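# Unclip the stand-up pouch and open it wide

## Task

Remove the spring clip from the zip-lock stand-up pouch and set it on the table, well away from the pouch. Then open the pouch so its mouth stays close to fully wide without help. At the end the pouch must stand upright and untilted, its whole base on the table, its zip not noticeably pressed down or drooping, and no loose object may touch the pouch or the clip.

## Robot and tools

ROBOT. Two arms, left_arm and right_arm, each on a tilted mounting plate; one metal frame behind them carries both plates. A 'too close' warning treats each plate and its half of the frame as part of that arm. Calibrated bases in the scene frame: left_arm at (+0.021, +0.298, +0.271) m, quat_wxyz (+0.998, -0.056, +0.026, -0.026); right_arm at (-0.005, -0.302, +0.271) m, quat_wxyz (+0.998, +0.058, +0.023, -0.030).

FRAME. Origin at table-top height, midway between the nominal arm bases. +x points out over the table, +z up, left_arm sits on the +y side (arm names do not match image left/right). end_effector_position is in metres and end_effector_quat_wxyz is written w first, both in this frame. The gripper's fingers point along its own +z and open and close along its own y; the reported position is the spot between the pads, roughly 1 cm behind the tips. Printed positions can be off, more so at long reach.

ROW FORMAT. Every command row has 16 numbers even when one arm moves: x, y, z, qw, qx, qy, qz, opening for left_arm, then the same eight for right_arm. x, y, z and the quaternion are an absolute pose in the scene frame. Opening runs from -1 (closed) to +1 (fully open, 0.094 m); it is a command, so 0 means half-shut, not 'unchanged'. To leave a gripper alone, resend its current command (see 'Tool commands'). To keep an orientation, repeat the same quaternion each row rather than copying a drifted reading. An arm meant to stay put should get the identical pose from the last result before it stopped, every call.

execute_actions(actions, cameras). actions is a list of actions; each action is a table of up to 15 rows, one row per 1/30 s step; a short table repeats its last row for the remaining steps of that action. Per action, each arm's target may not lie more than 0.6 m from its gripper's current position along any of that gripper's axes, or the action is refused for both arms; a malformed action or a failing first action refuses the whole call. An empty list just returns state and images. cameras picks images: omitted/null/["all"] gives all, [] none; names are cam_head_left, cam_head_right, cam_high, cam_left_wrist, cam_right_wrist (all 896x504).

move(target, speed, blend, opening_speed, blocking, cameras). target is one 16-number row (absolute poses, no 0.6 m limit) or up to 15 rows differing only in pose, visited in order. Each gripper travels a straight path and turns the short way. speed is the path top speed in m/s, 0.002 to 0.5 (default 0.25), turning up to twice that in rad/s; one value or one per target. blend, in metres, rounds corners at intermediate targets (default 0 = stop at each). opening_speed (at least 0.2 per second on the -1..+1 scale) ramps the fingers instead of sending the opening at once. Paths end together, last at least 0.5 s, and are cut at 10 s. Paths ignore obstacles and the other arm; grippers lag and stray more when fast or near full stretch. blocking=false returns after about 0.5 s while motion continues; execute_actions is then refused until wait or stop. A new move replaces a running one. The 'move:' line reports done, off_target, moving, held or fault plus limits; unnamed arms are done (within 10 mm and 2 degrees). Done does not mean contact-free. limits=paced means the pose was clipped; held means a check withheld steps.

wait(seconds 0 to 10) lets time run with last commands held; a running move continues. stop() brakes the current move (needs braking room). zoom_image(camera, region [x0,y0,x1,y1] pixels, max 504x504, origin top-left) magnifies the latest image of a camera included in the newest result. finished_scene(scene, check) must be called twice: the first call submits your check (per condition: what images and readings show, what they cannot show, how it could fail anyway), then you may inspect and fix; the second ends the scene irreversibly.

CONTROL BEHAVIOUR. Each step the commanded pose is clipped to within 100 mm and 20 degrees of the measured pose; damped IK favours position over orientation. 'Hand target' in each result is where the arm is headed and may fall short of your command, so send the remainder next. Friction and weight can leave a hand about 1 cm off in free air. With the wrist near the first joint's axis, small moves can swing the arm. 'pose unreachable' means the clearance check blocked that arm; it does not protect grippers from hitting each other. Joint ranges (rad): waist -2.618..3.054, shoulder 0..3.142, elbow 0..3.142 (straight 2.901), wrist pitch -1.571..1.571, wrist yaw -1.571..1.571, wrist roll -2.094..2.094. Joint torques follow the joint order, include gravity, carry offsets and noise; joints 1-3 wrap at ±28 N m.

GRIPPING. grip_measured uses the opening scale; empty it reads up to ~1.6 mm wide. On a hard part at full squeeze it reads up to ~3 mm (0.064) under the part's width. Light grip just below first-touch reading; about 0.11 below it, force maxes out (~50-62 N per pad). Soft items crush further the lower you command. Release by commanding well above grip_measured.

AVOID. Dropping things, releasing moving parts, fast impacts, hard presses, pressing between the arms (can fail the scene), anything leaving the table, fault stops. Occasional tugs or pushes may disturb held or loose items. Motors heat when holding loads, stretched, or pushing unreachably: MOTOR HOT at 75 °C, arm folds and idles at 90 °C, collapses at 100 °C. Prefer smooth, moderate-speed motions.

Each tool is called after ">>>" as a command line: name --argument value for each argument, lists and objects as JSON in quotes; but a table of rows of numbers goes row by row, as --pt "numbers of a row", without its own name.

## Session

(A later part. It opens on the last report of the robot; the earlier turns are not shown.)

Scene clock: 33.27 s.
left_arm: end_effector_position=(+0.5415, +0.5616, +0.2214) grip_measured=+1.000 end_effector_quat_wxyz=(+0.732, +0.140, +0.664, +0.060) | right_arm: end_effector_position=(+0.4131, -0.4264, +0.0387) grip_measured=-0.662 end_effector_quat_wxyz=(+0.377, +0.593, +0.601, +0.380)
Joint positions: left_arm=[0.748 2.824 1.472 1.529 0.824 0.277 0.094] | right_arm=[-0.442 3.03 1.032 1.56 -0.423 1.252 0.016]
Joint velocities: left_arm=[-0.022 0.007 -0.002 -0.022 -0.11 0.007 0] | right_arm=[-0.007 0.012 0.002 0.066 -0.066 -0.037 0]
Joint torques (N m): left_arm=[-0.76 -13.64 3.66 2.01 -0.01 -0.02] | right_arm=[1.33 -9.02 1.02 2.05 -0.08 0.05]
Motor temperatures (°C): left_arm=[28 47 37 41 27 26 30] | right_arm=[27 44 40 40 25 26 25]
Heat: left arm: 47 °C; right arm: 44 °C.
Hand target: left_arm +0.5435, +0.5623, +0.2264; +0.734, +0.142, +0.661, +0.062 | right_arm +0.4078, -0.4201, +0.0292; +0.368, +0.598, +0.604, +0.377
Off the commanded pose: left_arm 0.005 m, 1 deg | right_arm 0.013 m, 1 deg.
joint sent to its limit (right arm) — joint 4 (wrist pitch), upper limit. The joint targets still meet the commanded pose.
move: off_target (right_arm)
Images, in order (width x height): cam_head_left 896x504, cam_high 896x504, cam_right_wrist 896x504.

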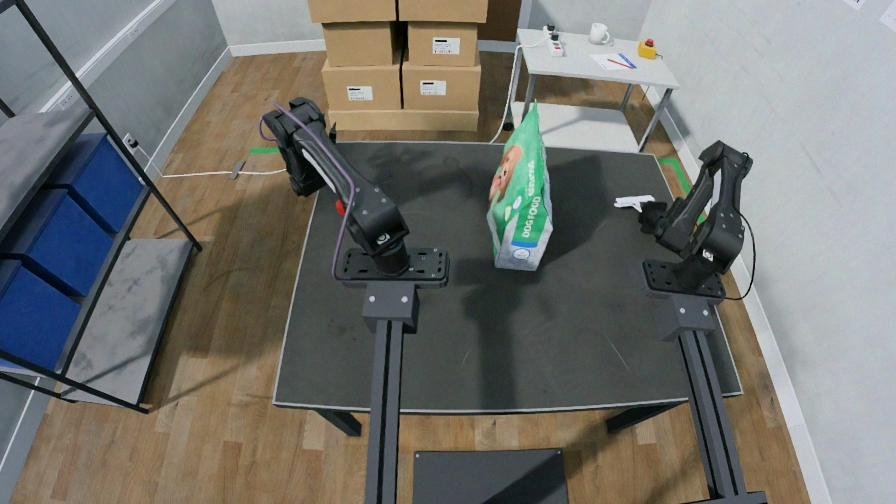

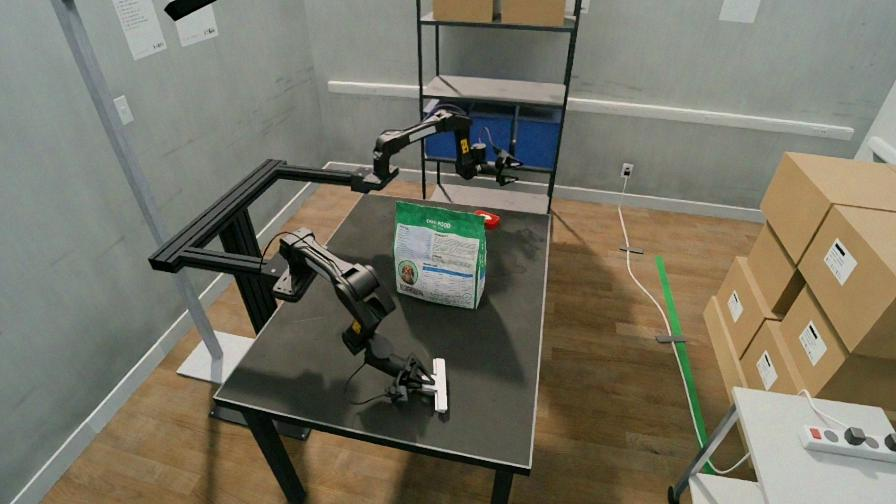

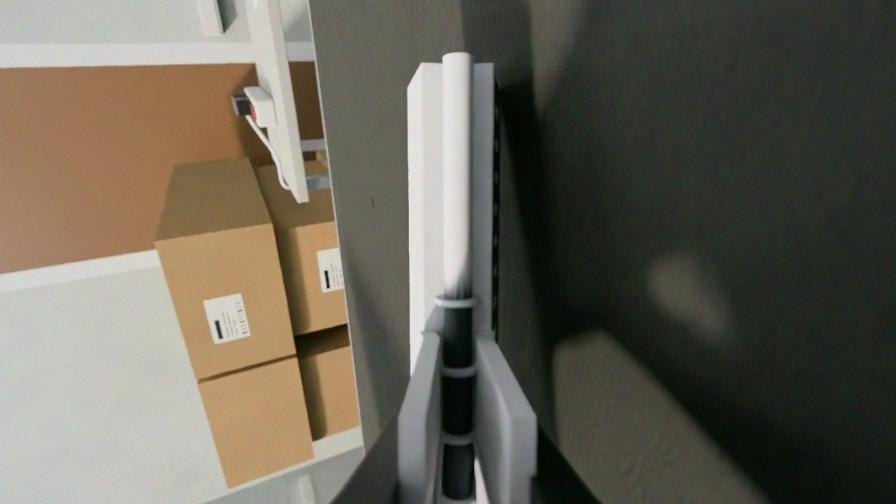

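>>> move --pt "0.5435 0.5623 0.2264 0.734 0.142 0.661 0.062 1 0.408 -0.42 0.018 0.3795 0.5962 0.5962 0.3795 -0.85" --speed 0.03 --cameras '["cam_high","cam_head_left","cam_right_wrist"]'

>>> zoom_image --camera "cam_high" --region '[340, 300, 480, 440]'

>>> zoom_image --camera "cam_head_left" --region '[600, 150, 720, 250]'

Scene clock: 34.37 s.
left_arm: end_effector_position=(+0.5415, +0.5616, +0.2214) grip_measured=+1.000 end_effector_quat_wxyz=(+0.732, +0.140, +0.664, +0.060) | right_arm: end_effector_position=(+0.4186, -0.4291, +0.0352) grip_measured=-0.662 end_effector_quat_wxyz=(+0.387, +0.586, +0.602, +0.381)
Joint positions: left_arm=[0.748 2.824 1.472 1.529 0.824 0.277 0.094] | right_arm=[-0.442 3.055 1.072 1.566 -0.423 1.244 0.016]
Joint velocities: left_arm=[-0.017 0.007 -0.002 0.007 -0.022 -0.037 0] | right_arm=[-0.017 0.002 -0.012 0.007 0.007 -0.022 0]
Joint torques (N m): left_arm=[-0.76 -13.6 3.6 2 -0.01 0] | right_arm=[1.09 -7.97 1.02 2.01 -0.1 0.12]
Motor temperatures (°C): left_arm=[28 48 37 41 27 26 30] | right_arm=[27 44 40 40 25 26 25]
Heat: left arm: 48 °C; right arm: 44 °C.
Hand target: left_arm +0.5435, +0.5623, +0.2264; +0.734, +0.142, +0.661, +0.062 | right_arm +0.4075, -0.4202, +0.0187; +0.368, +0.598, +0.604, +0.377
Off the commanded pose: left_arm 0.005 m, 1 deg | right_arm 0.022 m, 2 deg.
joint read past its limit (right arm) — joint 4 (wrist pitch), upper limit.
joint sent to its limit (right arm) — joint 4 (wrist pitch), upper limit. The joint targets still meet the commanded pose.
move: off_target (right_arm)
Images, in order (width x height): cam_head_left 896x504, cam_high 896x504, cam_right_wrist 896x504.

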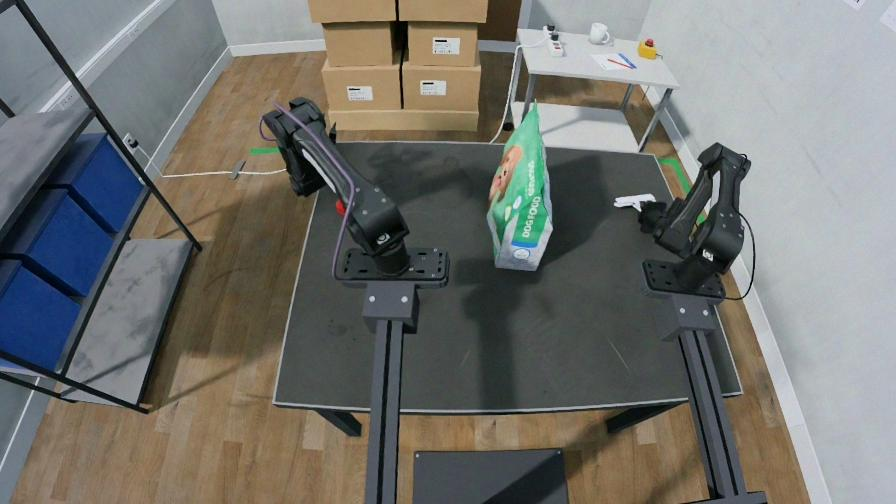

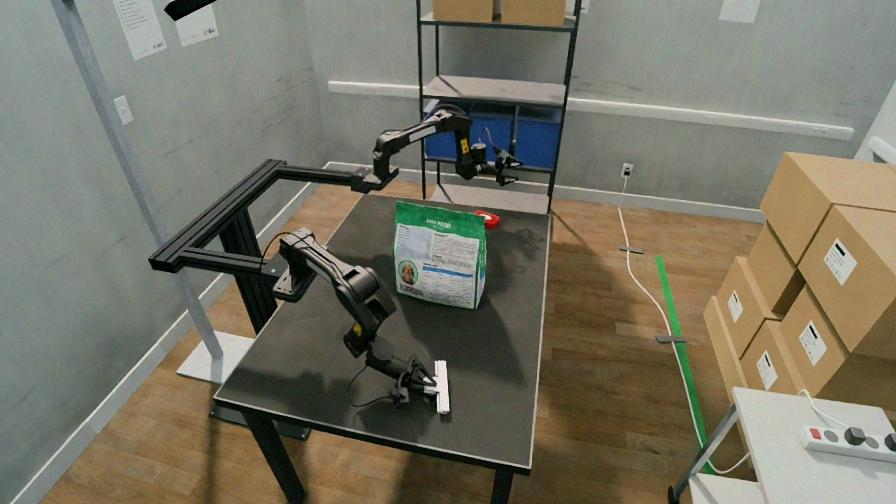

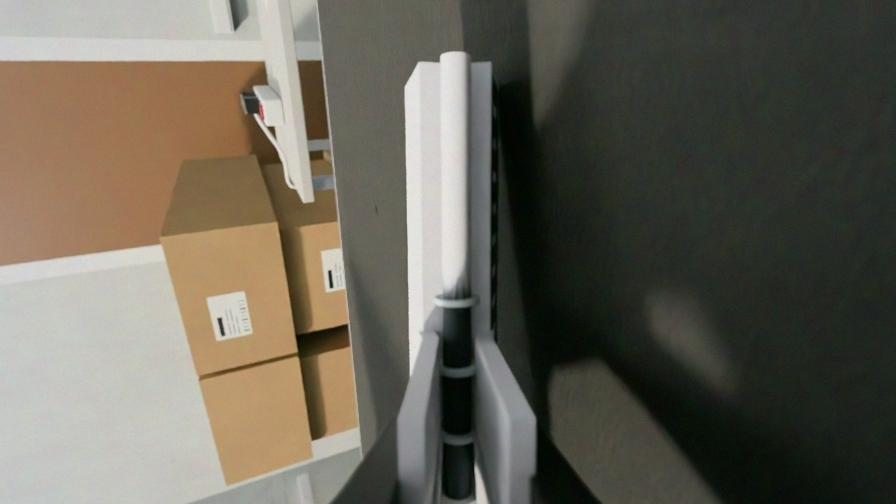

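Scaled by 3.600 from the camera's 896x504 image, which has a finer 1280x720 frame.

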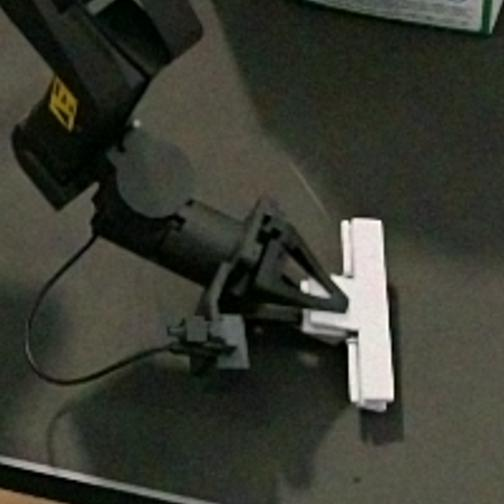

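Scaled by 4.200 from the camera's 896x504 image, which has a finer 1280x720 frame.

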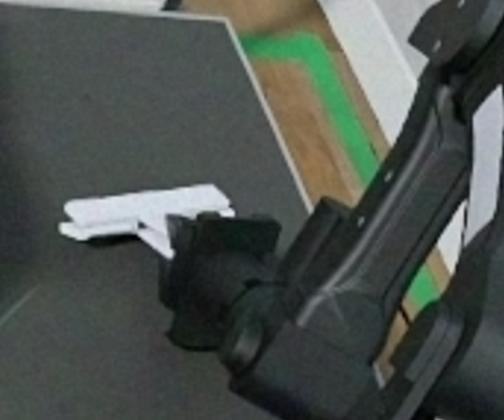

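>>> move --pt "0.5435 0.5623 0.2264 0.734 0.142 0.661 0.062 1 0.414 -0.425 0.034 0.3795 0.5962 0.5962 0.3795 -0.05" --speed 0.03 --opening_speed 0.4 --cameras '["cam_high","cam_head_left","cam_right_wrist"]'

>>> zoom_image --camera "cam_high" --region '[340, 300, 480, 440]'

>>> zoom_image --camera "cam_head_left" --region '[600, 150, 720, 250]'

Scene clock: 36.93 s.
left_arm: end_effector_position=(+0.5415, +0.5616, +0.2214) grip_measured=+1.000 end_effector_quat_wxyz=(+0.732, +0.140, +0.664, +0.060) | right_arm: end_effector_position=(+0.4128, -0.4263, +0.0325) grip_measured=-0.052 end_effector_quat_wxyz=(+0.376, +0.597, +0.598, +0.381)
Joint positions: left_arm=[0.748 2.824 1.472 1.529 0.824 0.277 0.094] | right_arm=[-0.442 3.055 1.054 1.566 -0.419 1.262 0.045]
Joint velocities: left_arm=[0.007 -0.002 -0.012 0.037 -0.007 0.037 0] | right_arm=[0.002 0.007 -0.017 0.066 -0.007 0.037 0]
Joint torques (N m): left_arm=[-0.76 -13.65 3.64 2.01 -0.01 -0.01] | right_arm=[1.24 -11.82 0.14 2 -0.08 0.02]
Motor temperatures (°C): left_arm=[28 48 37 41 27 26 30] | right_arm=[27 44 40 40 25 26 25]
Heat: left arm: 48 °C; right arm: 44 °C.
Hand target: left_arm +0.5435, +0.5623, +0.2264; +0.734, +0.142, +0.661, +0.062 | right_arm +0.4142, -0.4252, +0.0340; +0.376, +0.597, +0.599, +0.379
Off the commanded pose: left_arm 0.005 m, 1 deg | right_arm 0.002 m, 0 deg.
joint read past its limit (right arm) — joint 4 (wrist pitch), upper limit.
joint sent to its limit (right arm) — joint 4 (wrist pitch), upper limit. The joint targets still meet the commanded pose.
move: done
Images, in order (width x height): cam_head_left 896x504, cam_high 896x504, cam_right_wrist 896x504.

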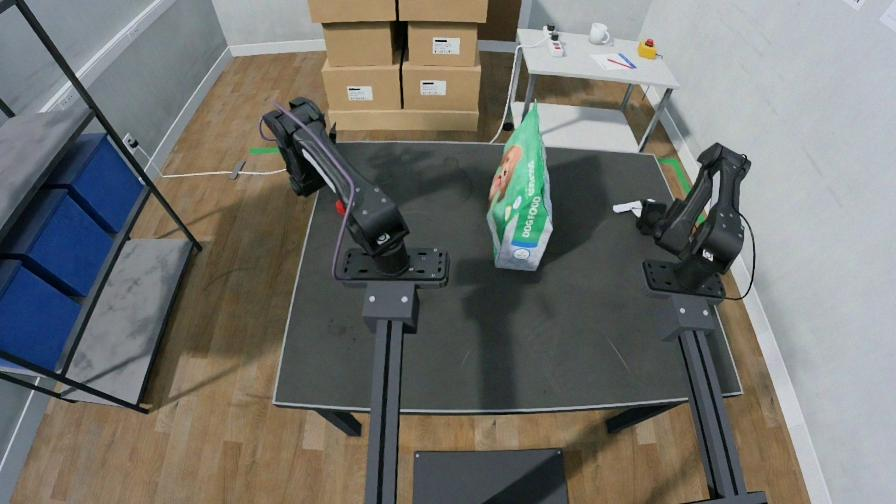

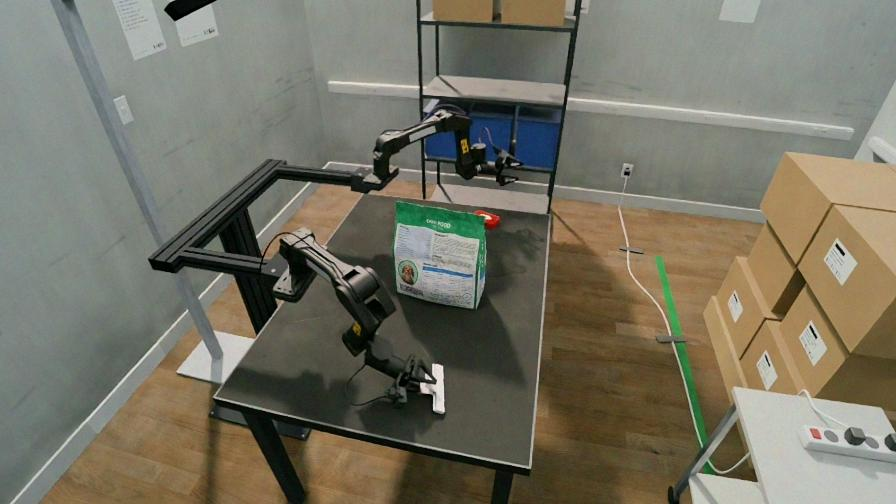

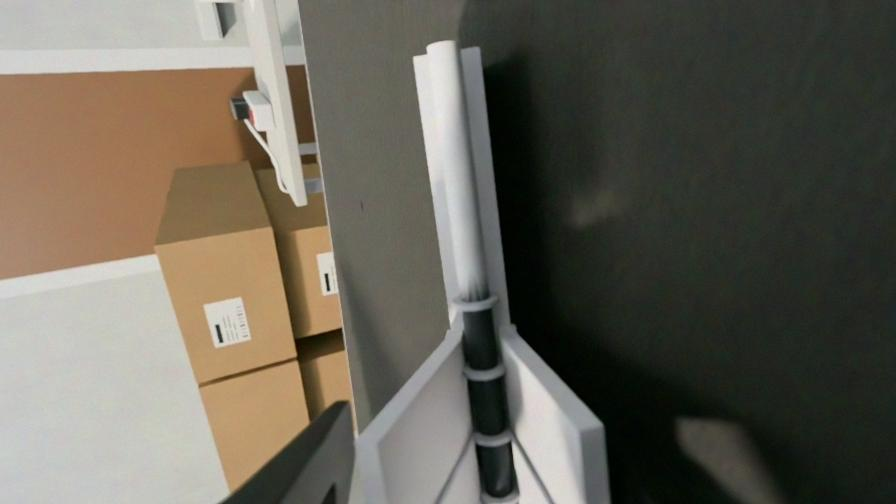

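Scaled by 3.600 from the camera's 896x504 image, which has a finer 1280x720 frame.

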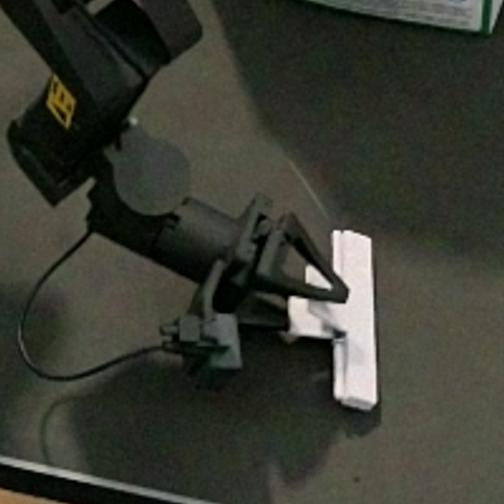

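Scaled by 4.200 from the camera's 896x504 image, which has a finer 1280x720 frame.

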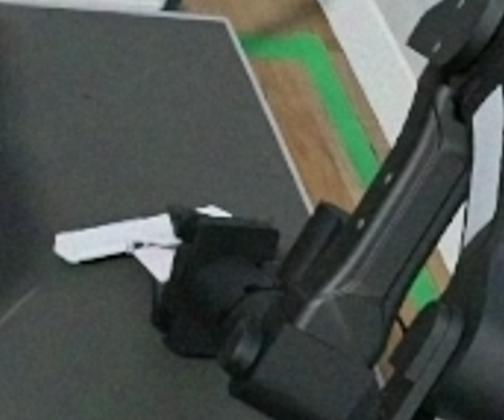

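>>> move --pt "0.5435 0.5623 0.2264 0.734 0.142 0.661 0.062 1 0.355 -0.425 0.07 0.376 0.597 0.598 0.381 0.05" --pt "0.5435 0.5623 0.2264 0.734 0.142 0.661 0.062 1 0.31 -0.425 0.15 0.376 0.597 0.598 0.381 0.05" --speed 0.08 --cameras '["cam_high","cam_head_left","cam_right_wrist"]'

>>> zoom_image --camera "cam_high" --region '[340, 300, 480, 440]'

Scene clock: 39.80 s.
left_arm: end_effector_position=(+0.5415, +0.5616, +0.2214) grip_measured=+1.000 end_effector_quat_wxyz=(+0.732, +0.140, +0.664, +0.060) | right_arm: end_effector_position=(+0.3091, -0.4271, +0.1433) grip_measured=+0.048 end_effector_quat_wxyz=(+0.334, +0.607, +0.617, +0.374)
Joint positions: left_arm=[0.748 2.824 1.472 1.529 0.824 0.277 0.094] | right_arm=[-0.656 2.577 0.407 1.564 -0.62 1.101 0.049]
Joint velocities: left_arm=[0.007 -0.007 0.007 -0.007 -0.037 -0.081 0] | right_arm=[0.007 0.002 0.007 -0.051 -0.007 -0.066 0]
Joint torques (N m): left_arm=[-0.77 -13.64 3.67 2.01 -0.01 -0.01] | right_arm=[-0.03 -10.71 -1.26 1.76 -0.43 -0.06]
Motor temperatures (°C): left_arm=[28 48 37 41 27 26 30] | right_arm=[27 44 40 41 25 26 25]
Heat: left arm: 48 °C; right arm: 44 °C.
Hand target: left_arm +0.5435, +0.5623, +0.2264; +0.734, +0.142, +0.661, +0.062 | right_arm +0.3102, -0.4278, +0.1496; +0.339, +0.599, +0.620, +0.378
Off the commanded pose: left_arm 0.005 m, 1 deg | right_arm 0.007 m, 6 deg.
joint read past its limit (right arm) — joint 4 (wrist pitch), upper limit.
joint sent to its limit (right arm) — joint 4 (wrist pitch), upper limit. The joint targets are off in orientation, not in position.
move: off_target (right_arm)
Images, in order (width x height): cam_head_left 896x504, cam_high 896x504, cam_right_wrist 896x504.

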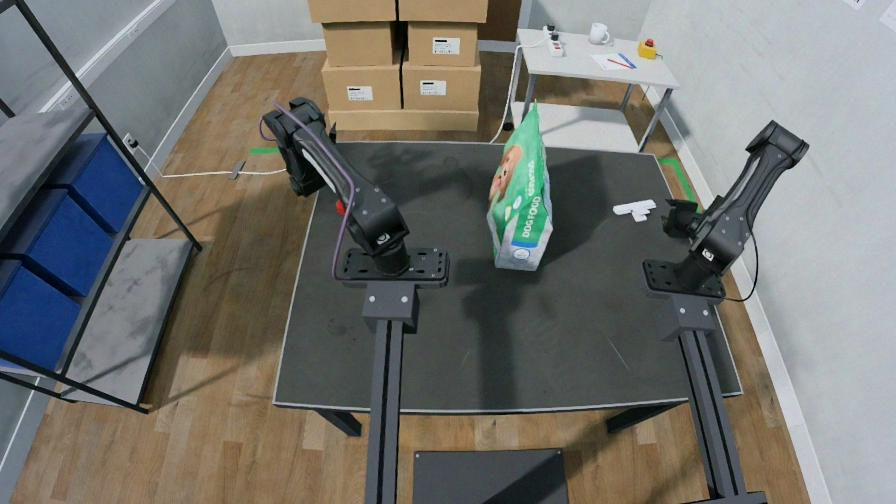

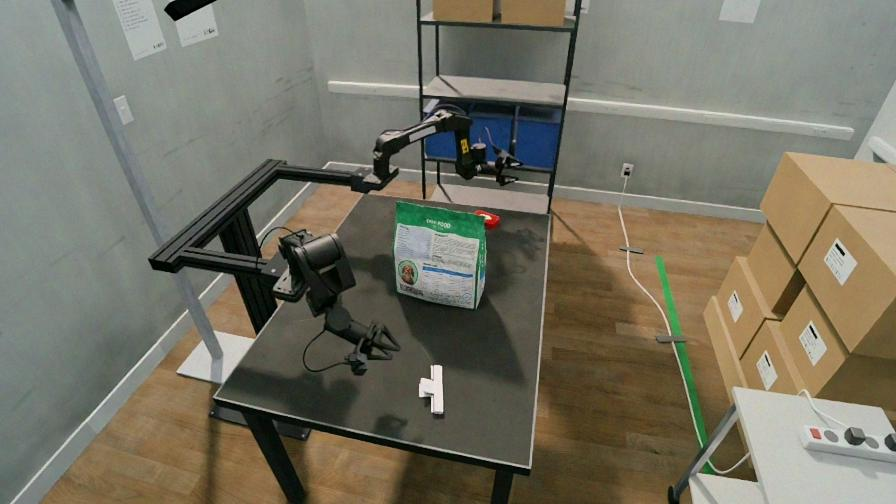

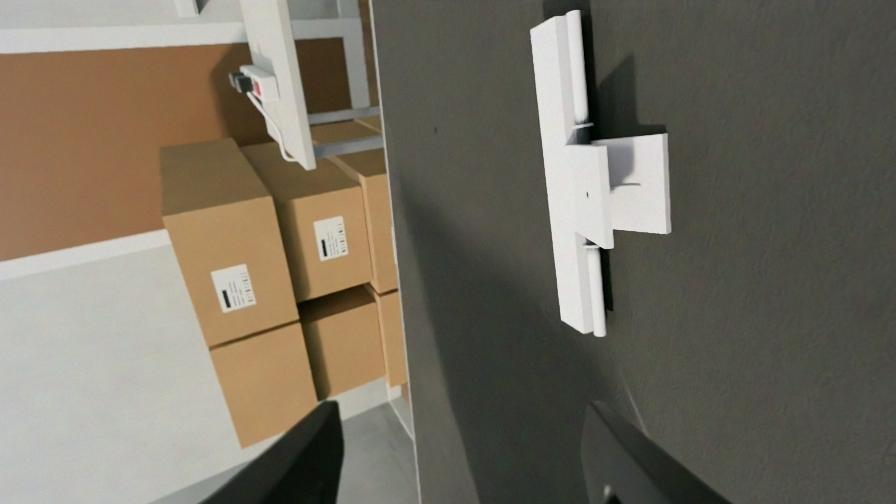

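Scaled by 3.600 from the camera's 896x504 image, which has a finer 1280x720 frame.

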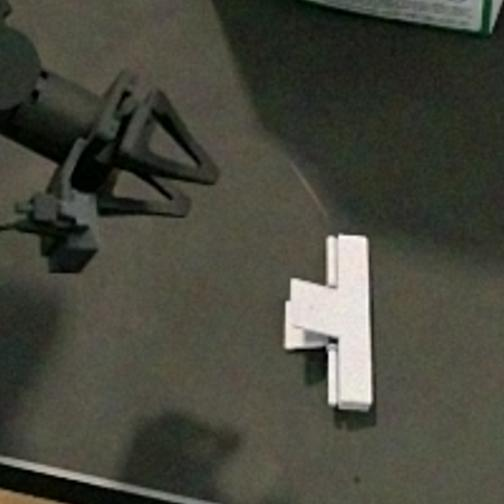

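>>> move --pt "0.5435 0.5623 0.2264 0.734 0.142 0.661 0.062 1 0.30 -0.35 0.42 0.25 0.3 0.88 0.15 1" --pt "0.5435 0.5623 0.2264 0.734 0.142 0.661 0.062 1 0.29 -0.02 0.53 0.174 0.03 0.985 0 1" --blend 0.05 --cameras '["cam_right_wrist","cam_high","cam_head_left"]'

>>> zoom_image --camera "cam_right_wrist" --region '[300, 0, 600, 500]'

>>> zoom_image --camera "cam_head_left" --region '[470, 80, 570, 280]'

Scene clock: 44.33 s.
left_arm: end_effector_position=(+0.5415, +0.5616, +0.2214) grip_measured=+1.000 end_effector_quat_wxyz=(+0.732, +0.140, +0.664, +0.060) | right_arm: end_effector_position=(+0.2775, -0.0172, +0.5316) grip_measured=+0.998 end_effector_quat_wxyz=(+0.196, +0.019, +0.980, +0.042)
Joint positions: left_arm=[0.748 2.824 1.472 1.529 0.824 0.277 0.094] | right_arm=[1.078 2.013 2.223 -1.568 0.388 0.989 0.094]
Joint velocities: left_arm=[0.002 -0.017 -0.002 -0.037 0.066 0.051 0] | right_arm=[-0.012 0.002 0.002 -0.051 -0.051 0.051 0]
Joint torques (N m): left_arm=[-0.76 -13.64 3.63 2.01 0 0] | right_arm=[0.72 -9.76 8.01 0.72 0.36 0.05]
Motor temperatures (°C): left_arm=[28 49 37 41 27 26 30] | right_arm=[27 44 40 40 25 26 25]
Heat: left arm: 49 °C; right arm: 44 °C.
Hand target: left_arm +0.5435, +0.5623, +0.2264; +0.734, +0.142, +0.661, +0.062 | right_arm +0.2814, -0.0196, +0.5339; +0.204, +0.022, +0.978, +0.035
Off the commanded pose: left_arm 0.005 m, 1 deg | right_arm 0.013 m, 6 deg.
joint sent to its limit (right arm) — joint 4 (wrist pitch), lower limit. The joint targets are off in position and orientation.
move: off_target (right_arm)
Images, in order (width x height): cam_head_left 896x504, cam_high 896x504, cam_right_wrist 896x504.

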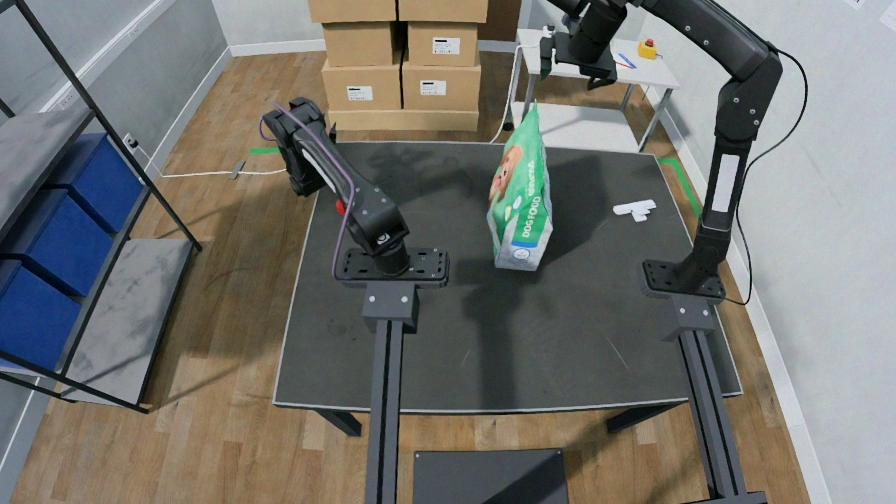

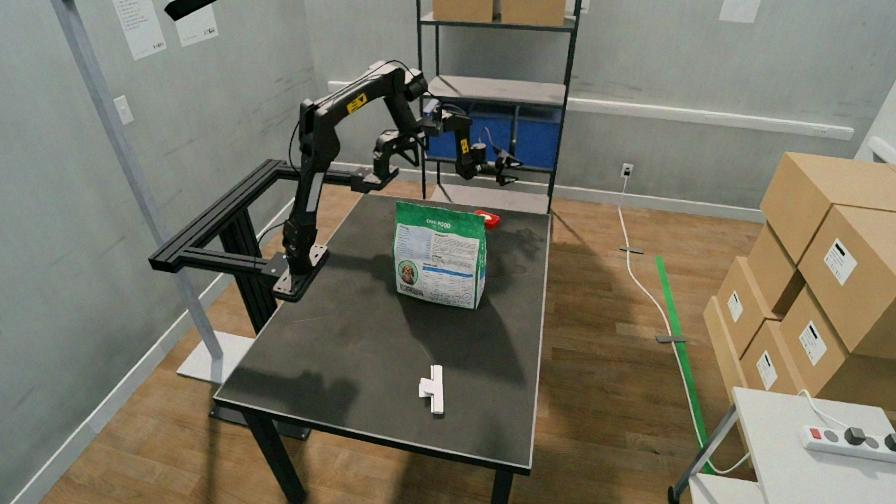

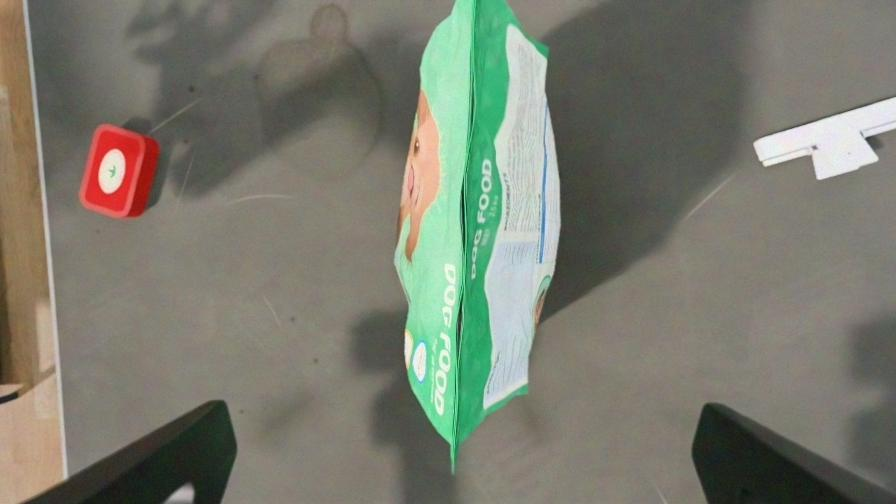

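Scaled by 1.008 from the camera's 896x504 image, which has a finer 1280x720 frame.

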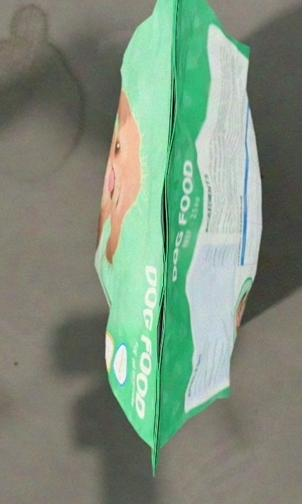

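Scaled by 2.520 from the camera's 896x504 image, which has a finer 1280x720 frame.

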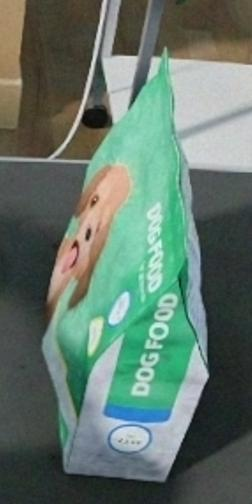

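>>> zoom_image --camera "cam_right_wrist" --region '[410, 0, 520, 120]'

>>> zoom_image --camera "cam_right_wrist" --region '[410, 120, 520, 300]'

>>> zoom_image --camera "cam_right_wrist" --region '[400, 300, 520, 480]'

Scaled by 4.200 from the camera's 896x504 image, which has a finer 1280x720 frame.

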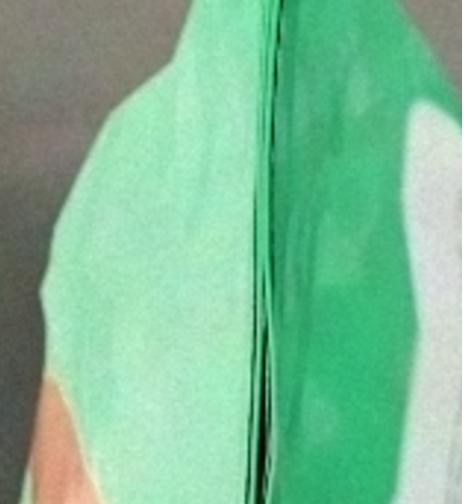

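Scaled by 2.800 from the camera's 896x504 image, which has a finer 1280x720 frame.

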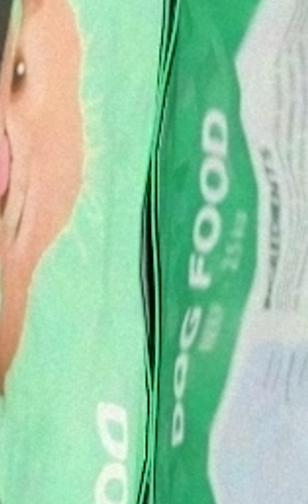

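Scaled by 2.800 from the camera's 896x504 image, which has a finer 1280x720 frame.

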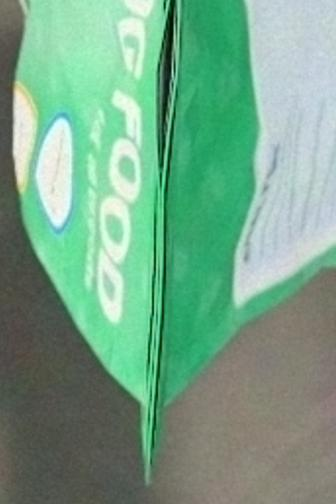

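>>> move --pt "0.5435 0.5623 0.2264 0.734 0.142 0.661 0.062 1 0.29 -0.02 0.405 0.174 0.03 0.985 0 1" --speed 0.12 --cameras '["cam_right_wrist"]'

>>> zoom_image --camera "cam_right_wrist" --region '[380, 0, 540, 250]'

>>> zoom_image --camera "cam_right_wrist" --region '[380, 250, 540, 504]'

Scene clock: 48.53 s.
left_arm: end_effector_position=(+0.5415, +0.5616, +0.2214) grip_measured=+1.000 end_effector_quat_wxyz=(+0.732, +0.140, +0.664, +0.060) | right_arm: end_effector_position=(+0.2896, -0.0168, +0.4000) grip_measured=+0.998 end_effector_quat_wxyz=(+0.169, +0.029, +0.985, -0.006)
Joint positions: left_arm=[0.748 2.824 1.472 1.529 0.824 0.277 0.094] | right_arm=[1.023 2.01 1.703 -1.15 0.39 0.979 0.094]
Joint velocities: left_arm=[0.012 0.002 0.012 0.081 -0.037 -0.007 0] | right_arm=[0.012 0.002 -0.007 0.022 -0.022 -0.022 0]
Joint torques (N m): left_arm=[-0.76 -13.63 3.64 2 -0.01 0] | right_arm=[0.59 -13.11 5.94 0.72 0.16 -0.03]
Motor temperatures (°C): left_arm=[28 49 37 41 27 26 30] | right_arm=[27 44 40 39 25 26 25]
Heat: left arm: 49 °C; right arm: 44 °C.
Hand target: left_arm +0.5435, +0.5623, +0.2264; +0.734, +0.142, +0.661, +0.062 | right_arm +0.2908, -0.0191, +0.4053; +0.174, +0.030, +0.984, +0.000
Off the commanded pose: left_arm 0.005 m, 1 deg | right_arm 0.006 m, 1 deg.
move: done
Images, in order (width x height): cam_right_wrist 896x504.

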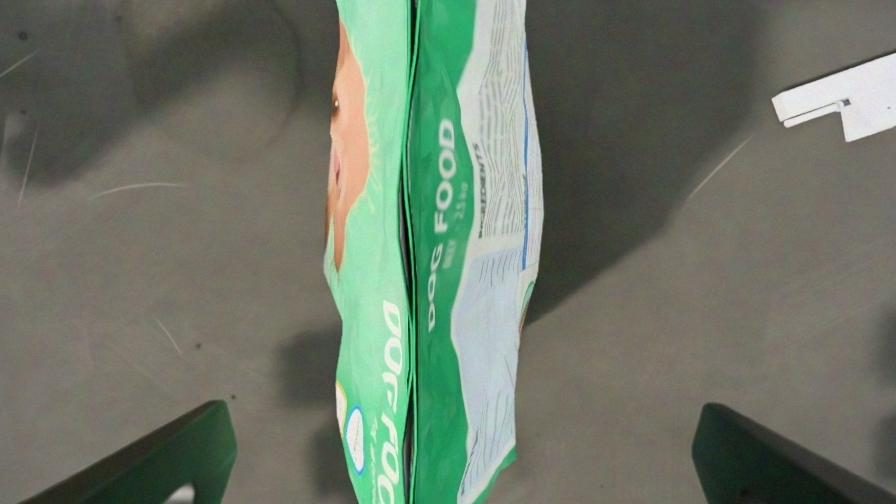

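Scaled by 2.016 from the camera's 896x504 image, which has a finer 1280x720 frame.

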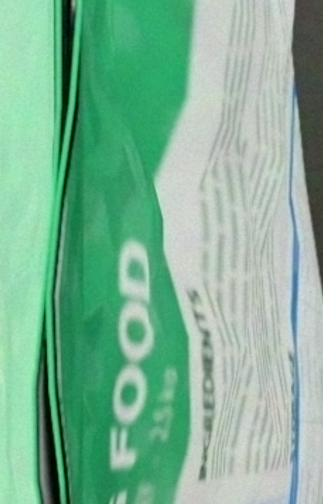

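Scaled by 1.984 from the camera's 896x504 image, which has a finer 1280x720 frame.

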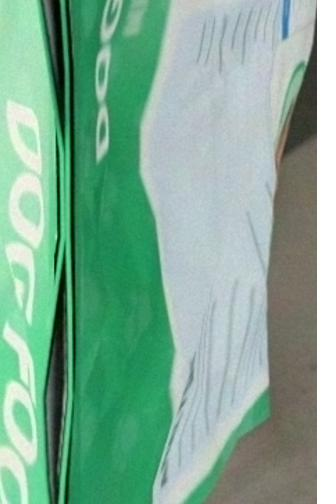

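>>> move --pt "0.5435 0.5623 0.2264 0.734 0.142 0.661 0.062 1 0.32 -0.02 0.44 0.174 0.03 0.985 0 -0.66" --speed 0.12 --cameras '["cam_right_wrist"]'

>>> zoom_image --camera "cam_right_wrist" --region '[380, 150, 560, 504]'

>>> zoom_image --camera "cam_head_right" --region '[500, 40, 620, 170]'

>>> zoom_image --camera "cam_head_left" --region '[500, 10, 640, 170]'

Scene clock: 51.63 s.
left_arm: end_effector_position=(+0.5415, +0.5616, +0.2214) grip_measured=+1.000 end_effector_quat_wxyz=(+0.732, +0.140, +0.664, +0.060) | right_arm: end_effector_position=(+0.3180, -0.0212, +0.4415) grip_measured=-0.658 end_effector_quat_wxyz=(+0.177, +0.033, +0.984, +0.004)
Joint positions: left_arm=[0.748 2.824 1.472 1.529 0.824 0.277 0.094] | right_arm=[0.971 2.05 1.927 -1.286 0.386 0.925 0.016]
Joint velocities: left_arm=[-0.002 -0.027 0.007 0.051 0.022 -0.007 0] | right_arm=[-0.002 -0.012 -0.017 0.022 -0.007 -0.051 0]
Joint torques (N m): left_arm=[-0.79 -13.63 3.64 2 0 -0.01] | right_arm=[0.8 -10.21 8.79 0.59 0.11 -0.02]
Motor temperatures (°C): left_arm=[28 50 37 41 26 26 30] | right_arm=[27 45 40 39 25 26 25]
Heat: left arm: 50 °C; right arm: 45 °C.
Hand target: left_arm +0.5435, +0.5623, +0.2264; +0.734, +0.142, +0.661, +0.062 | right_arm +0.3196, -0.0197, +0.4398; +0.174, +0.030, +0.984, +0.000
Off the commanded pose: left_arm 0.005 m, 1 deg | right_arm 0.003 m, 1 deg.
move: done
Images, in order (width x height): cam_right_wrist 896x504.

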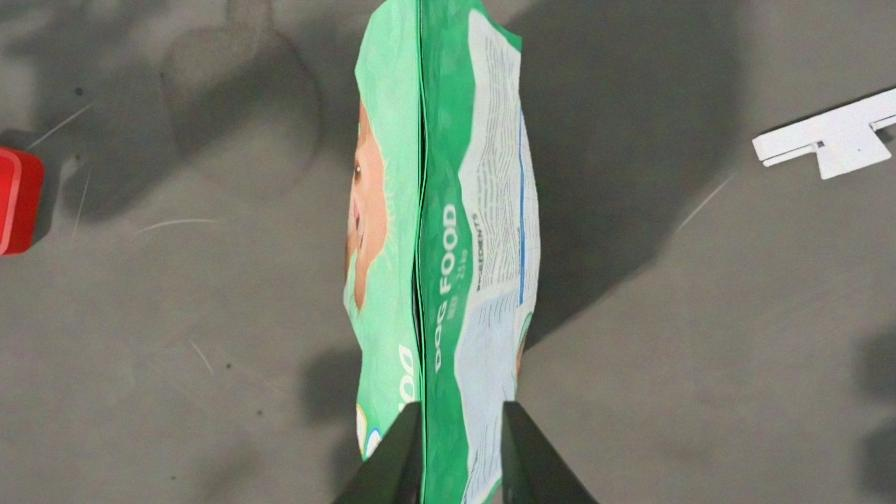

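Scaled by 1.424 from the camera's 896x504 image, which has a finer 1280x720 frame.

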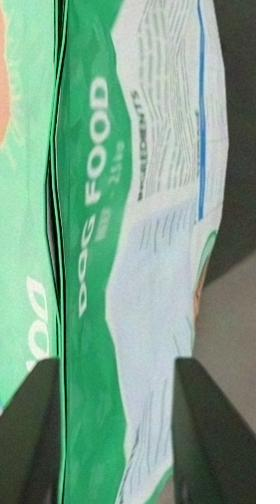

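This scene's latest camera images include none from cam_head_right. They are from: cam_right_wrist. cam_head_right's image comes with the result of a call that names it in "cameras".

This scene's latest camera images include none from cam_head_left. They are from: cam_right_wrist. cam_head_left's image comes with the result of a call that names it in "cameras".

>>> move --pt "0.5435 0.5623 0.2264 0.734 0.142 0.661 0.062 1 0.345 -0.017 0.395 0.174 0.03 0.985 0 -0.66" --speed 0.08

>>> zoom_image --camera "cam_right_wrist" --region '[380, 150, 560, 504]'

>>> zoom_image --camera "cam_head_right" --region '[500, 60, 620, 170]'

>>> zoom_image --camera "cam_high" --region '[380, 140, 500, 240]'

Scene clock: 53.63 s.
left_arm: end_effector_position=(+0.5415, +0.5616, +0.2214) grip_measured=+1.000 end_effector_quat_wxyz=(+0.732, +0.140, +0.664, +0.060) | right_arm: end_effector_position=(+0.3450, -0.0170, +0.4045) grip_measured=-0.658 end_effector_quat_wxyz=(+0.180, +0.034, +0.983, +0.006)
Joint positions: left_arm=[0.748 2.824 1.472 1.529 0.824 0.277 0.094] | right_arm=[0.918 2.107 1.868 -1.141 0.378 0.869 0.016]
Joint velocities: left_arm=[-0.017 0.007 -0.002 0.037 -0.022 -0.007 0] | right_arm=[0.007 -0.002 0.007 -0.007 -0.037 -0.037 0]
Joint torques (N m): left_arm=[-0.76 -13.64 3.69 2 -0.01 0] | right_arm=[0.84 -11.08 6.22 0.85 0.11 -0.02]
Motor temperatures (°C): left_arm=[28 50 37 41 26 26 30] | right_arm=[27 45 40 38 25 26 25]
Heat: left arm: 50 °C; right arm: 45 °C.
Hand target: left_arm +0.5435, +0.5623, +0.2264; +0.734, +0.142, +0.661, +0.062 | right_arm +0.3451, -0.0166, +0.3950; +0.174, +0.030, +0.984, +0.000
Off the commanded pose: left_arm 0.005 m, 1 deg | right_arm 0.009 m, 1 deg.
move: done

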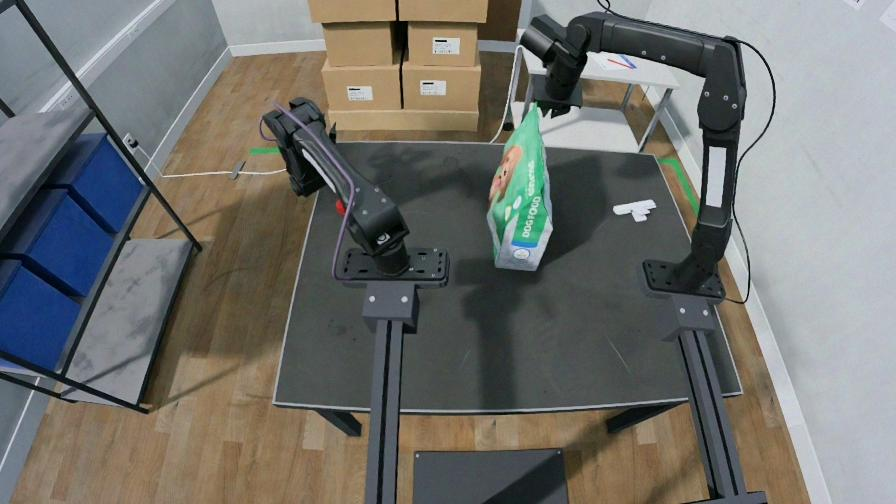

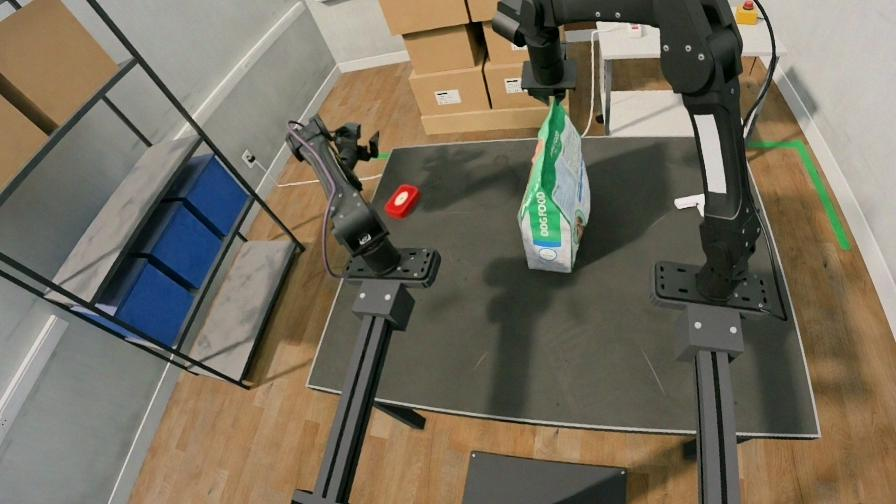

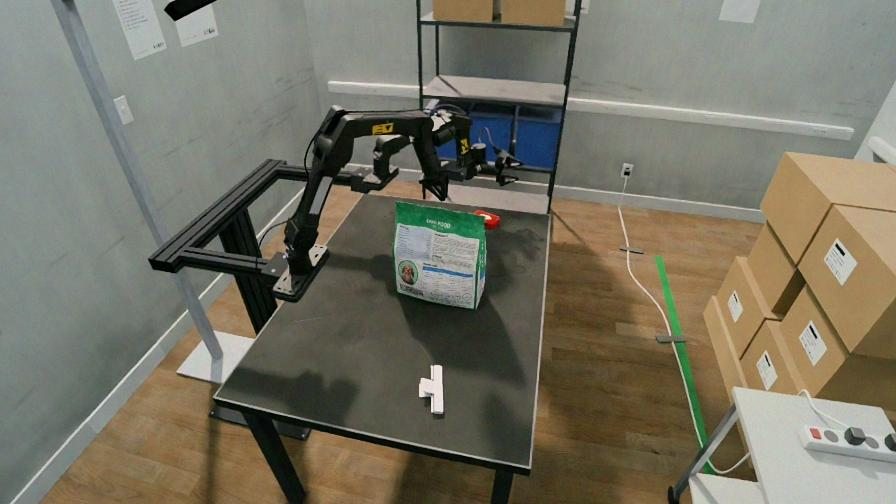

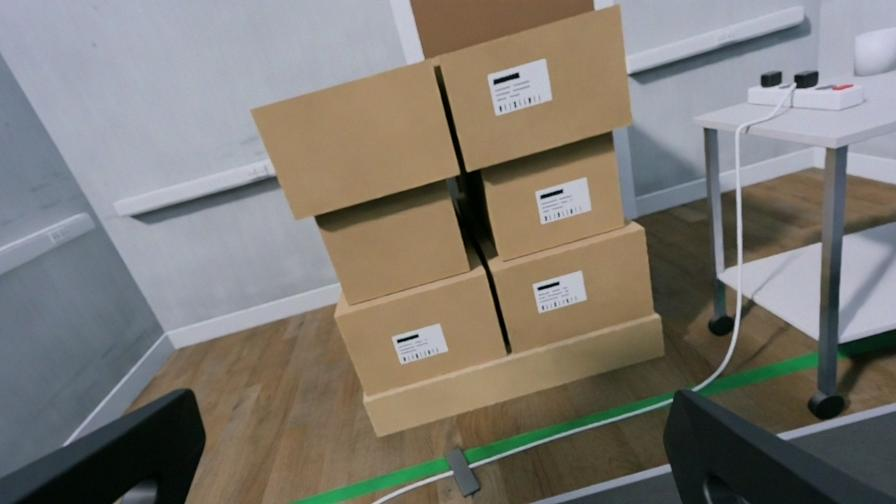

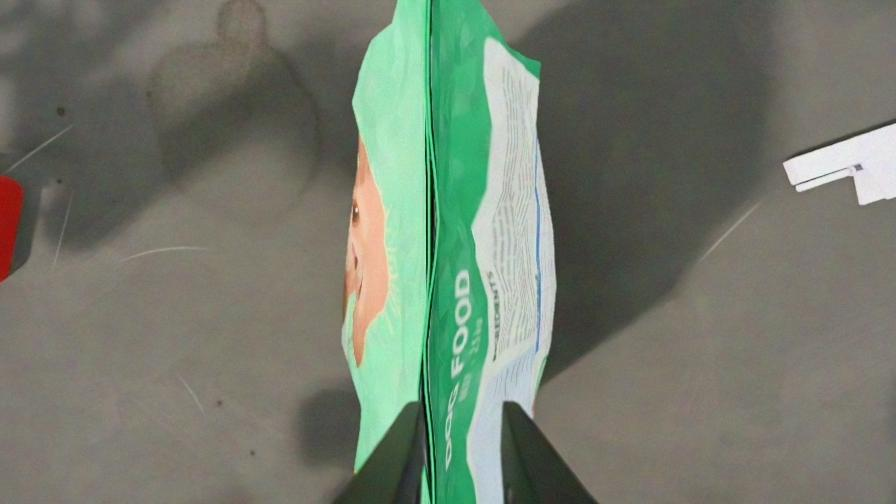

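Scaled by 1.424 from the camera's 896x504 image, which has a finer 1280x720 frame.

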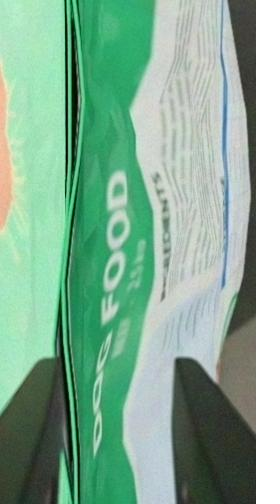

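Scaled by 4.200 from the camera's 896x504 image, which has a finer 1280x720 frame.

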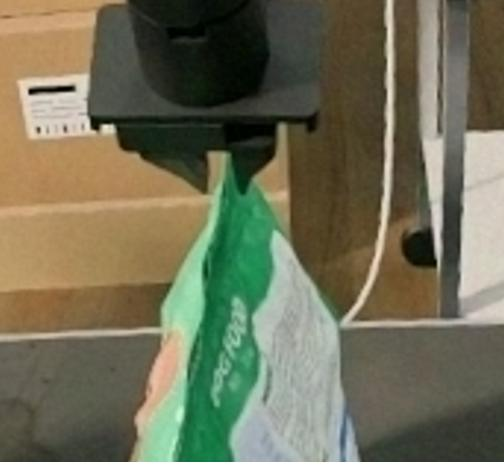

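Scaled by 4.200 from the camera's 896x504 image, which has a finer 1280x720 frame.

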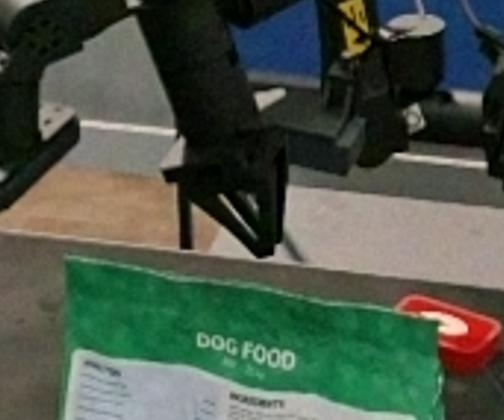

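>>> zoom_image --camera "cam_right_wrist" --region '[395, 330, 465, 430]'

>>> zoom_image --camera "cam_right_wrist" --region '[395, 150, 475, 290]'

Scaled by 5.040 from the camera's 896x504 image, which has a finer 1280x720 frame.

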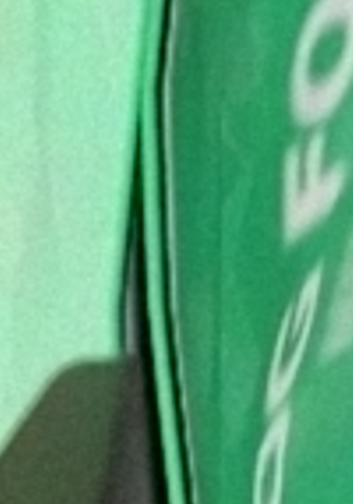

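Scaled by 3.600 from the camera's 896x504 image, which has a finer 1280x720 frame.

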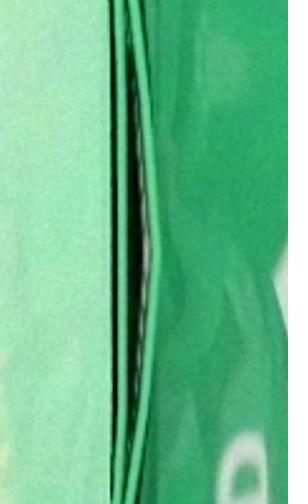

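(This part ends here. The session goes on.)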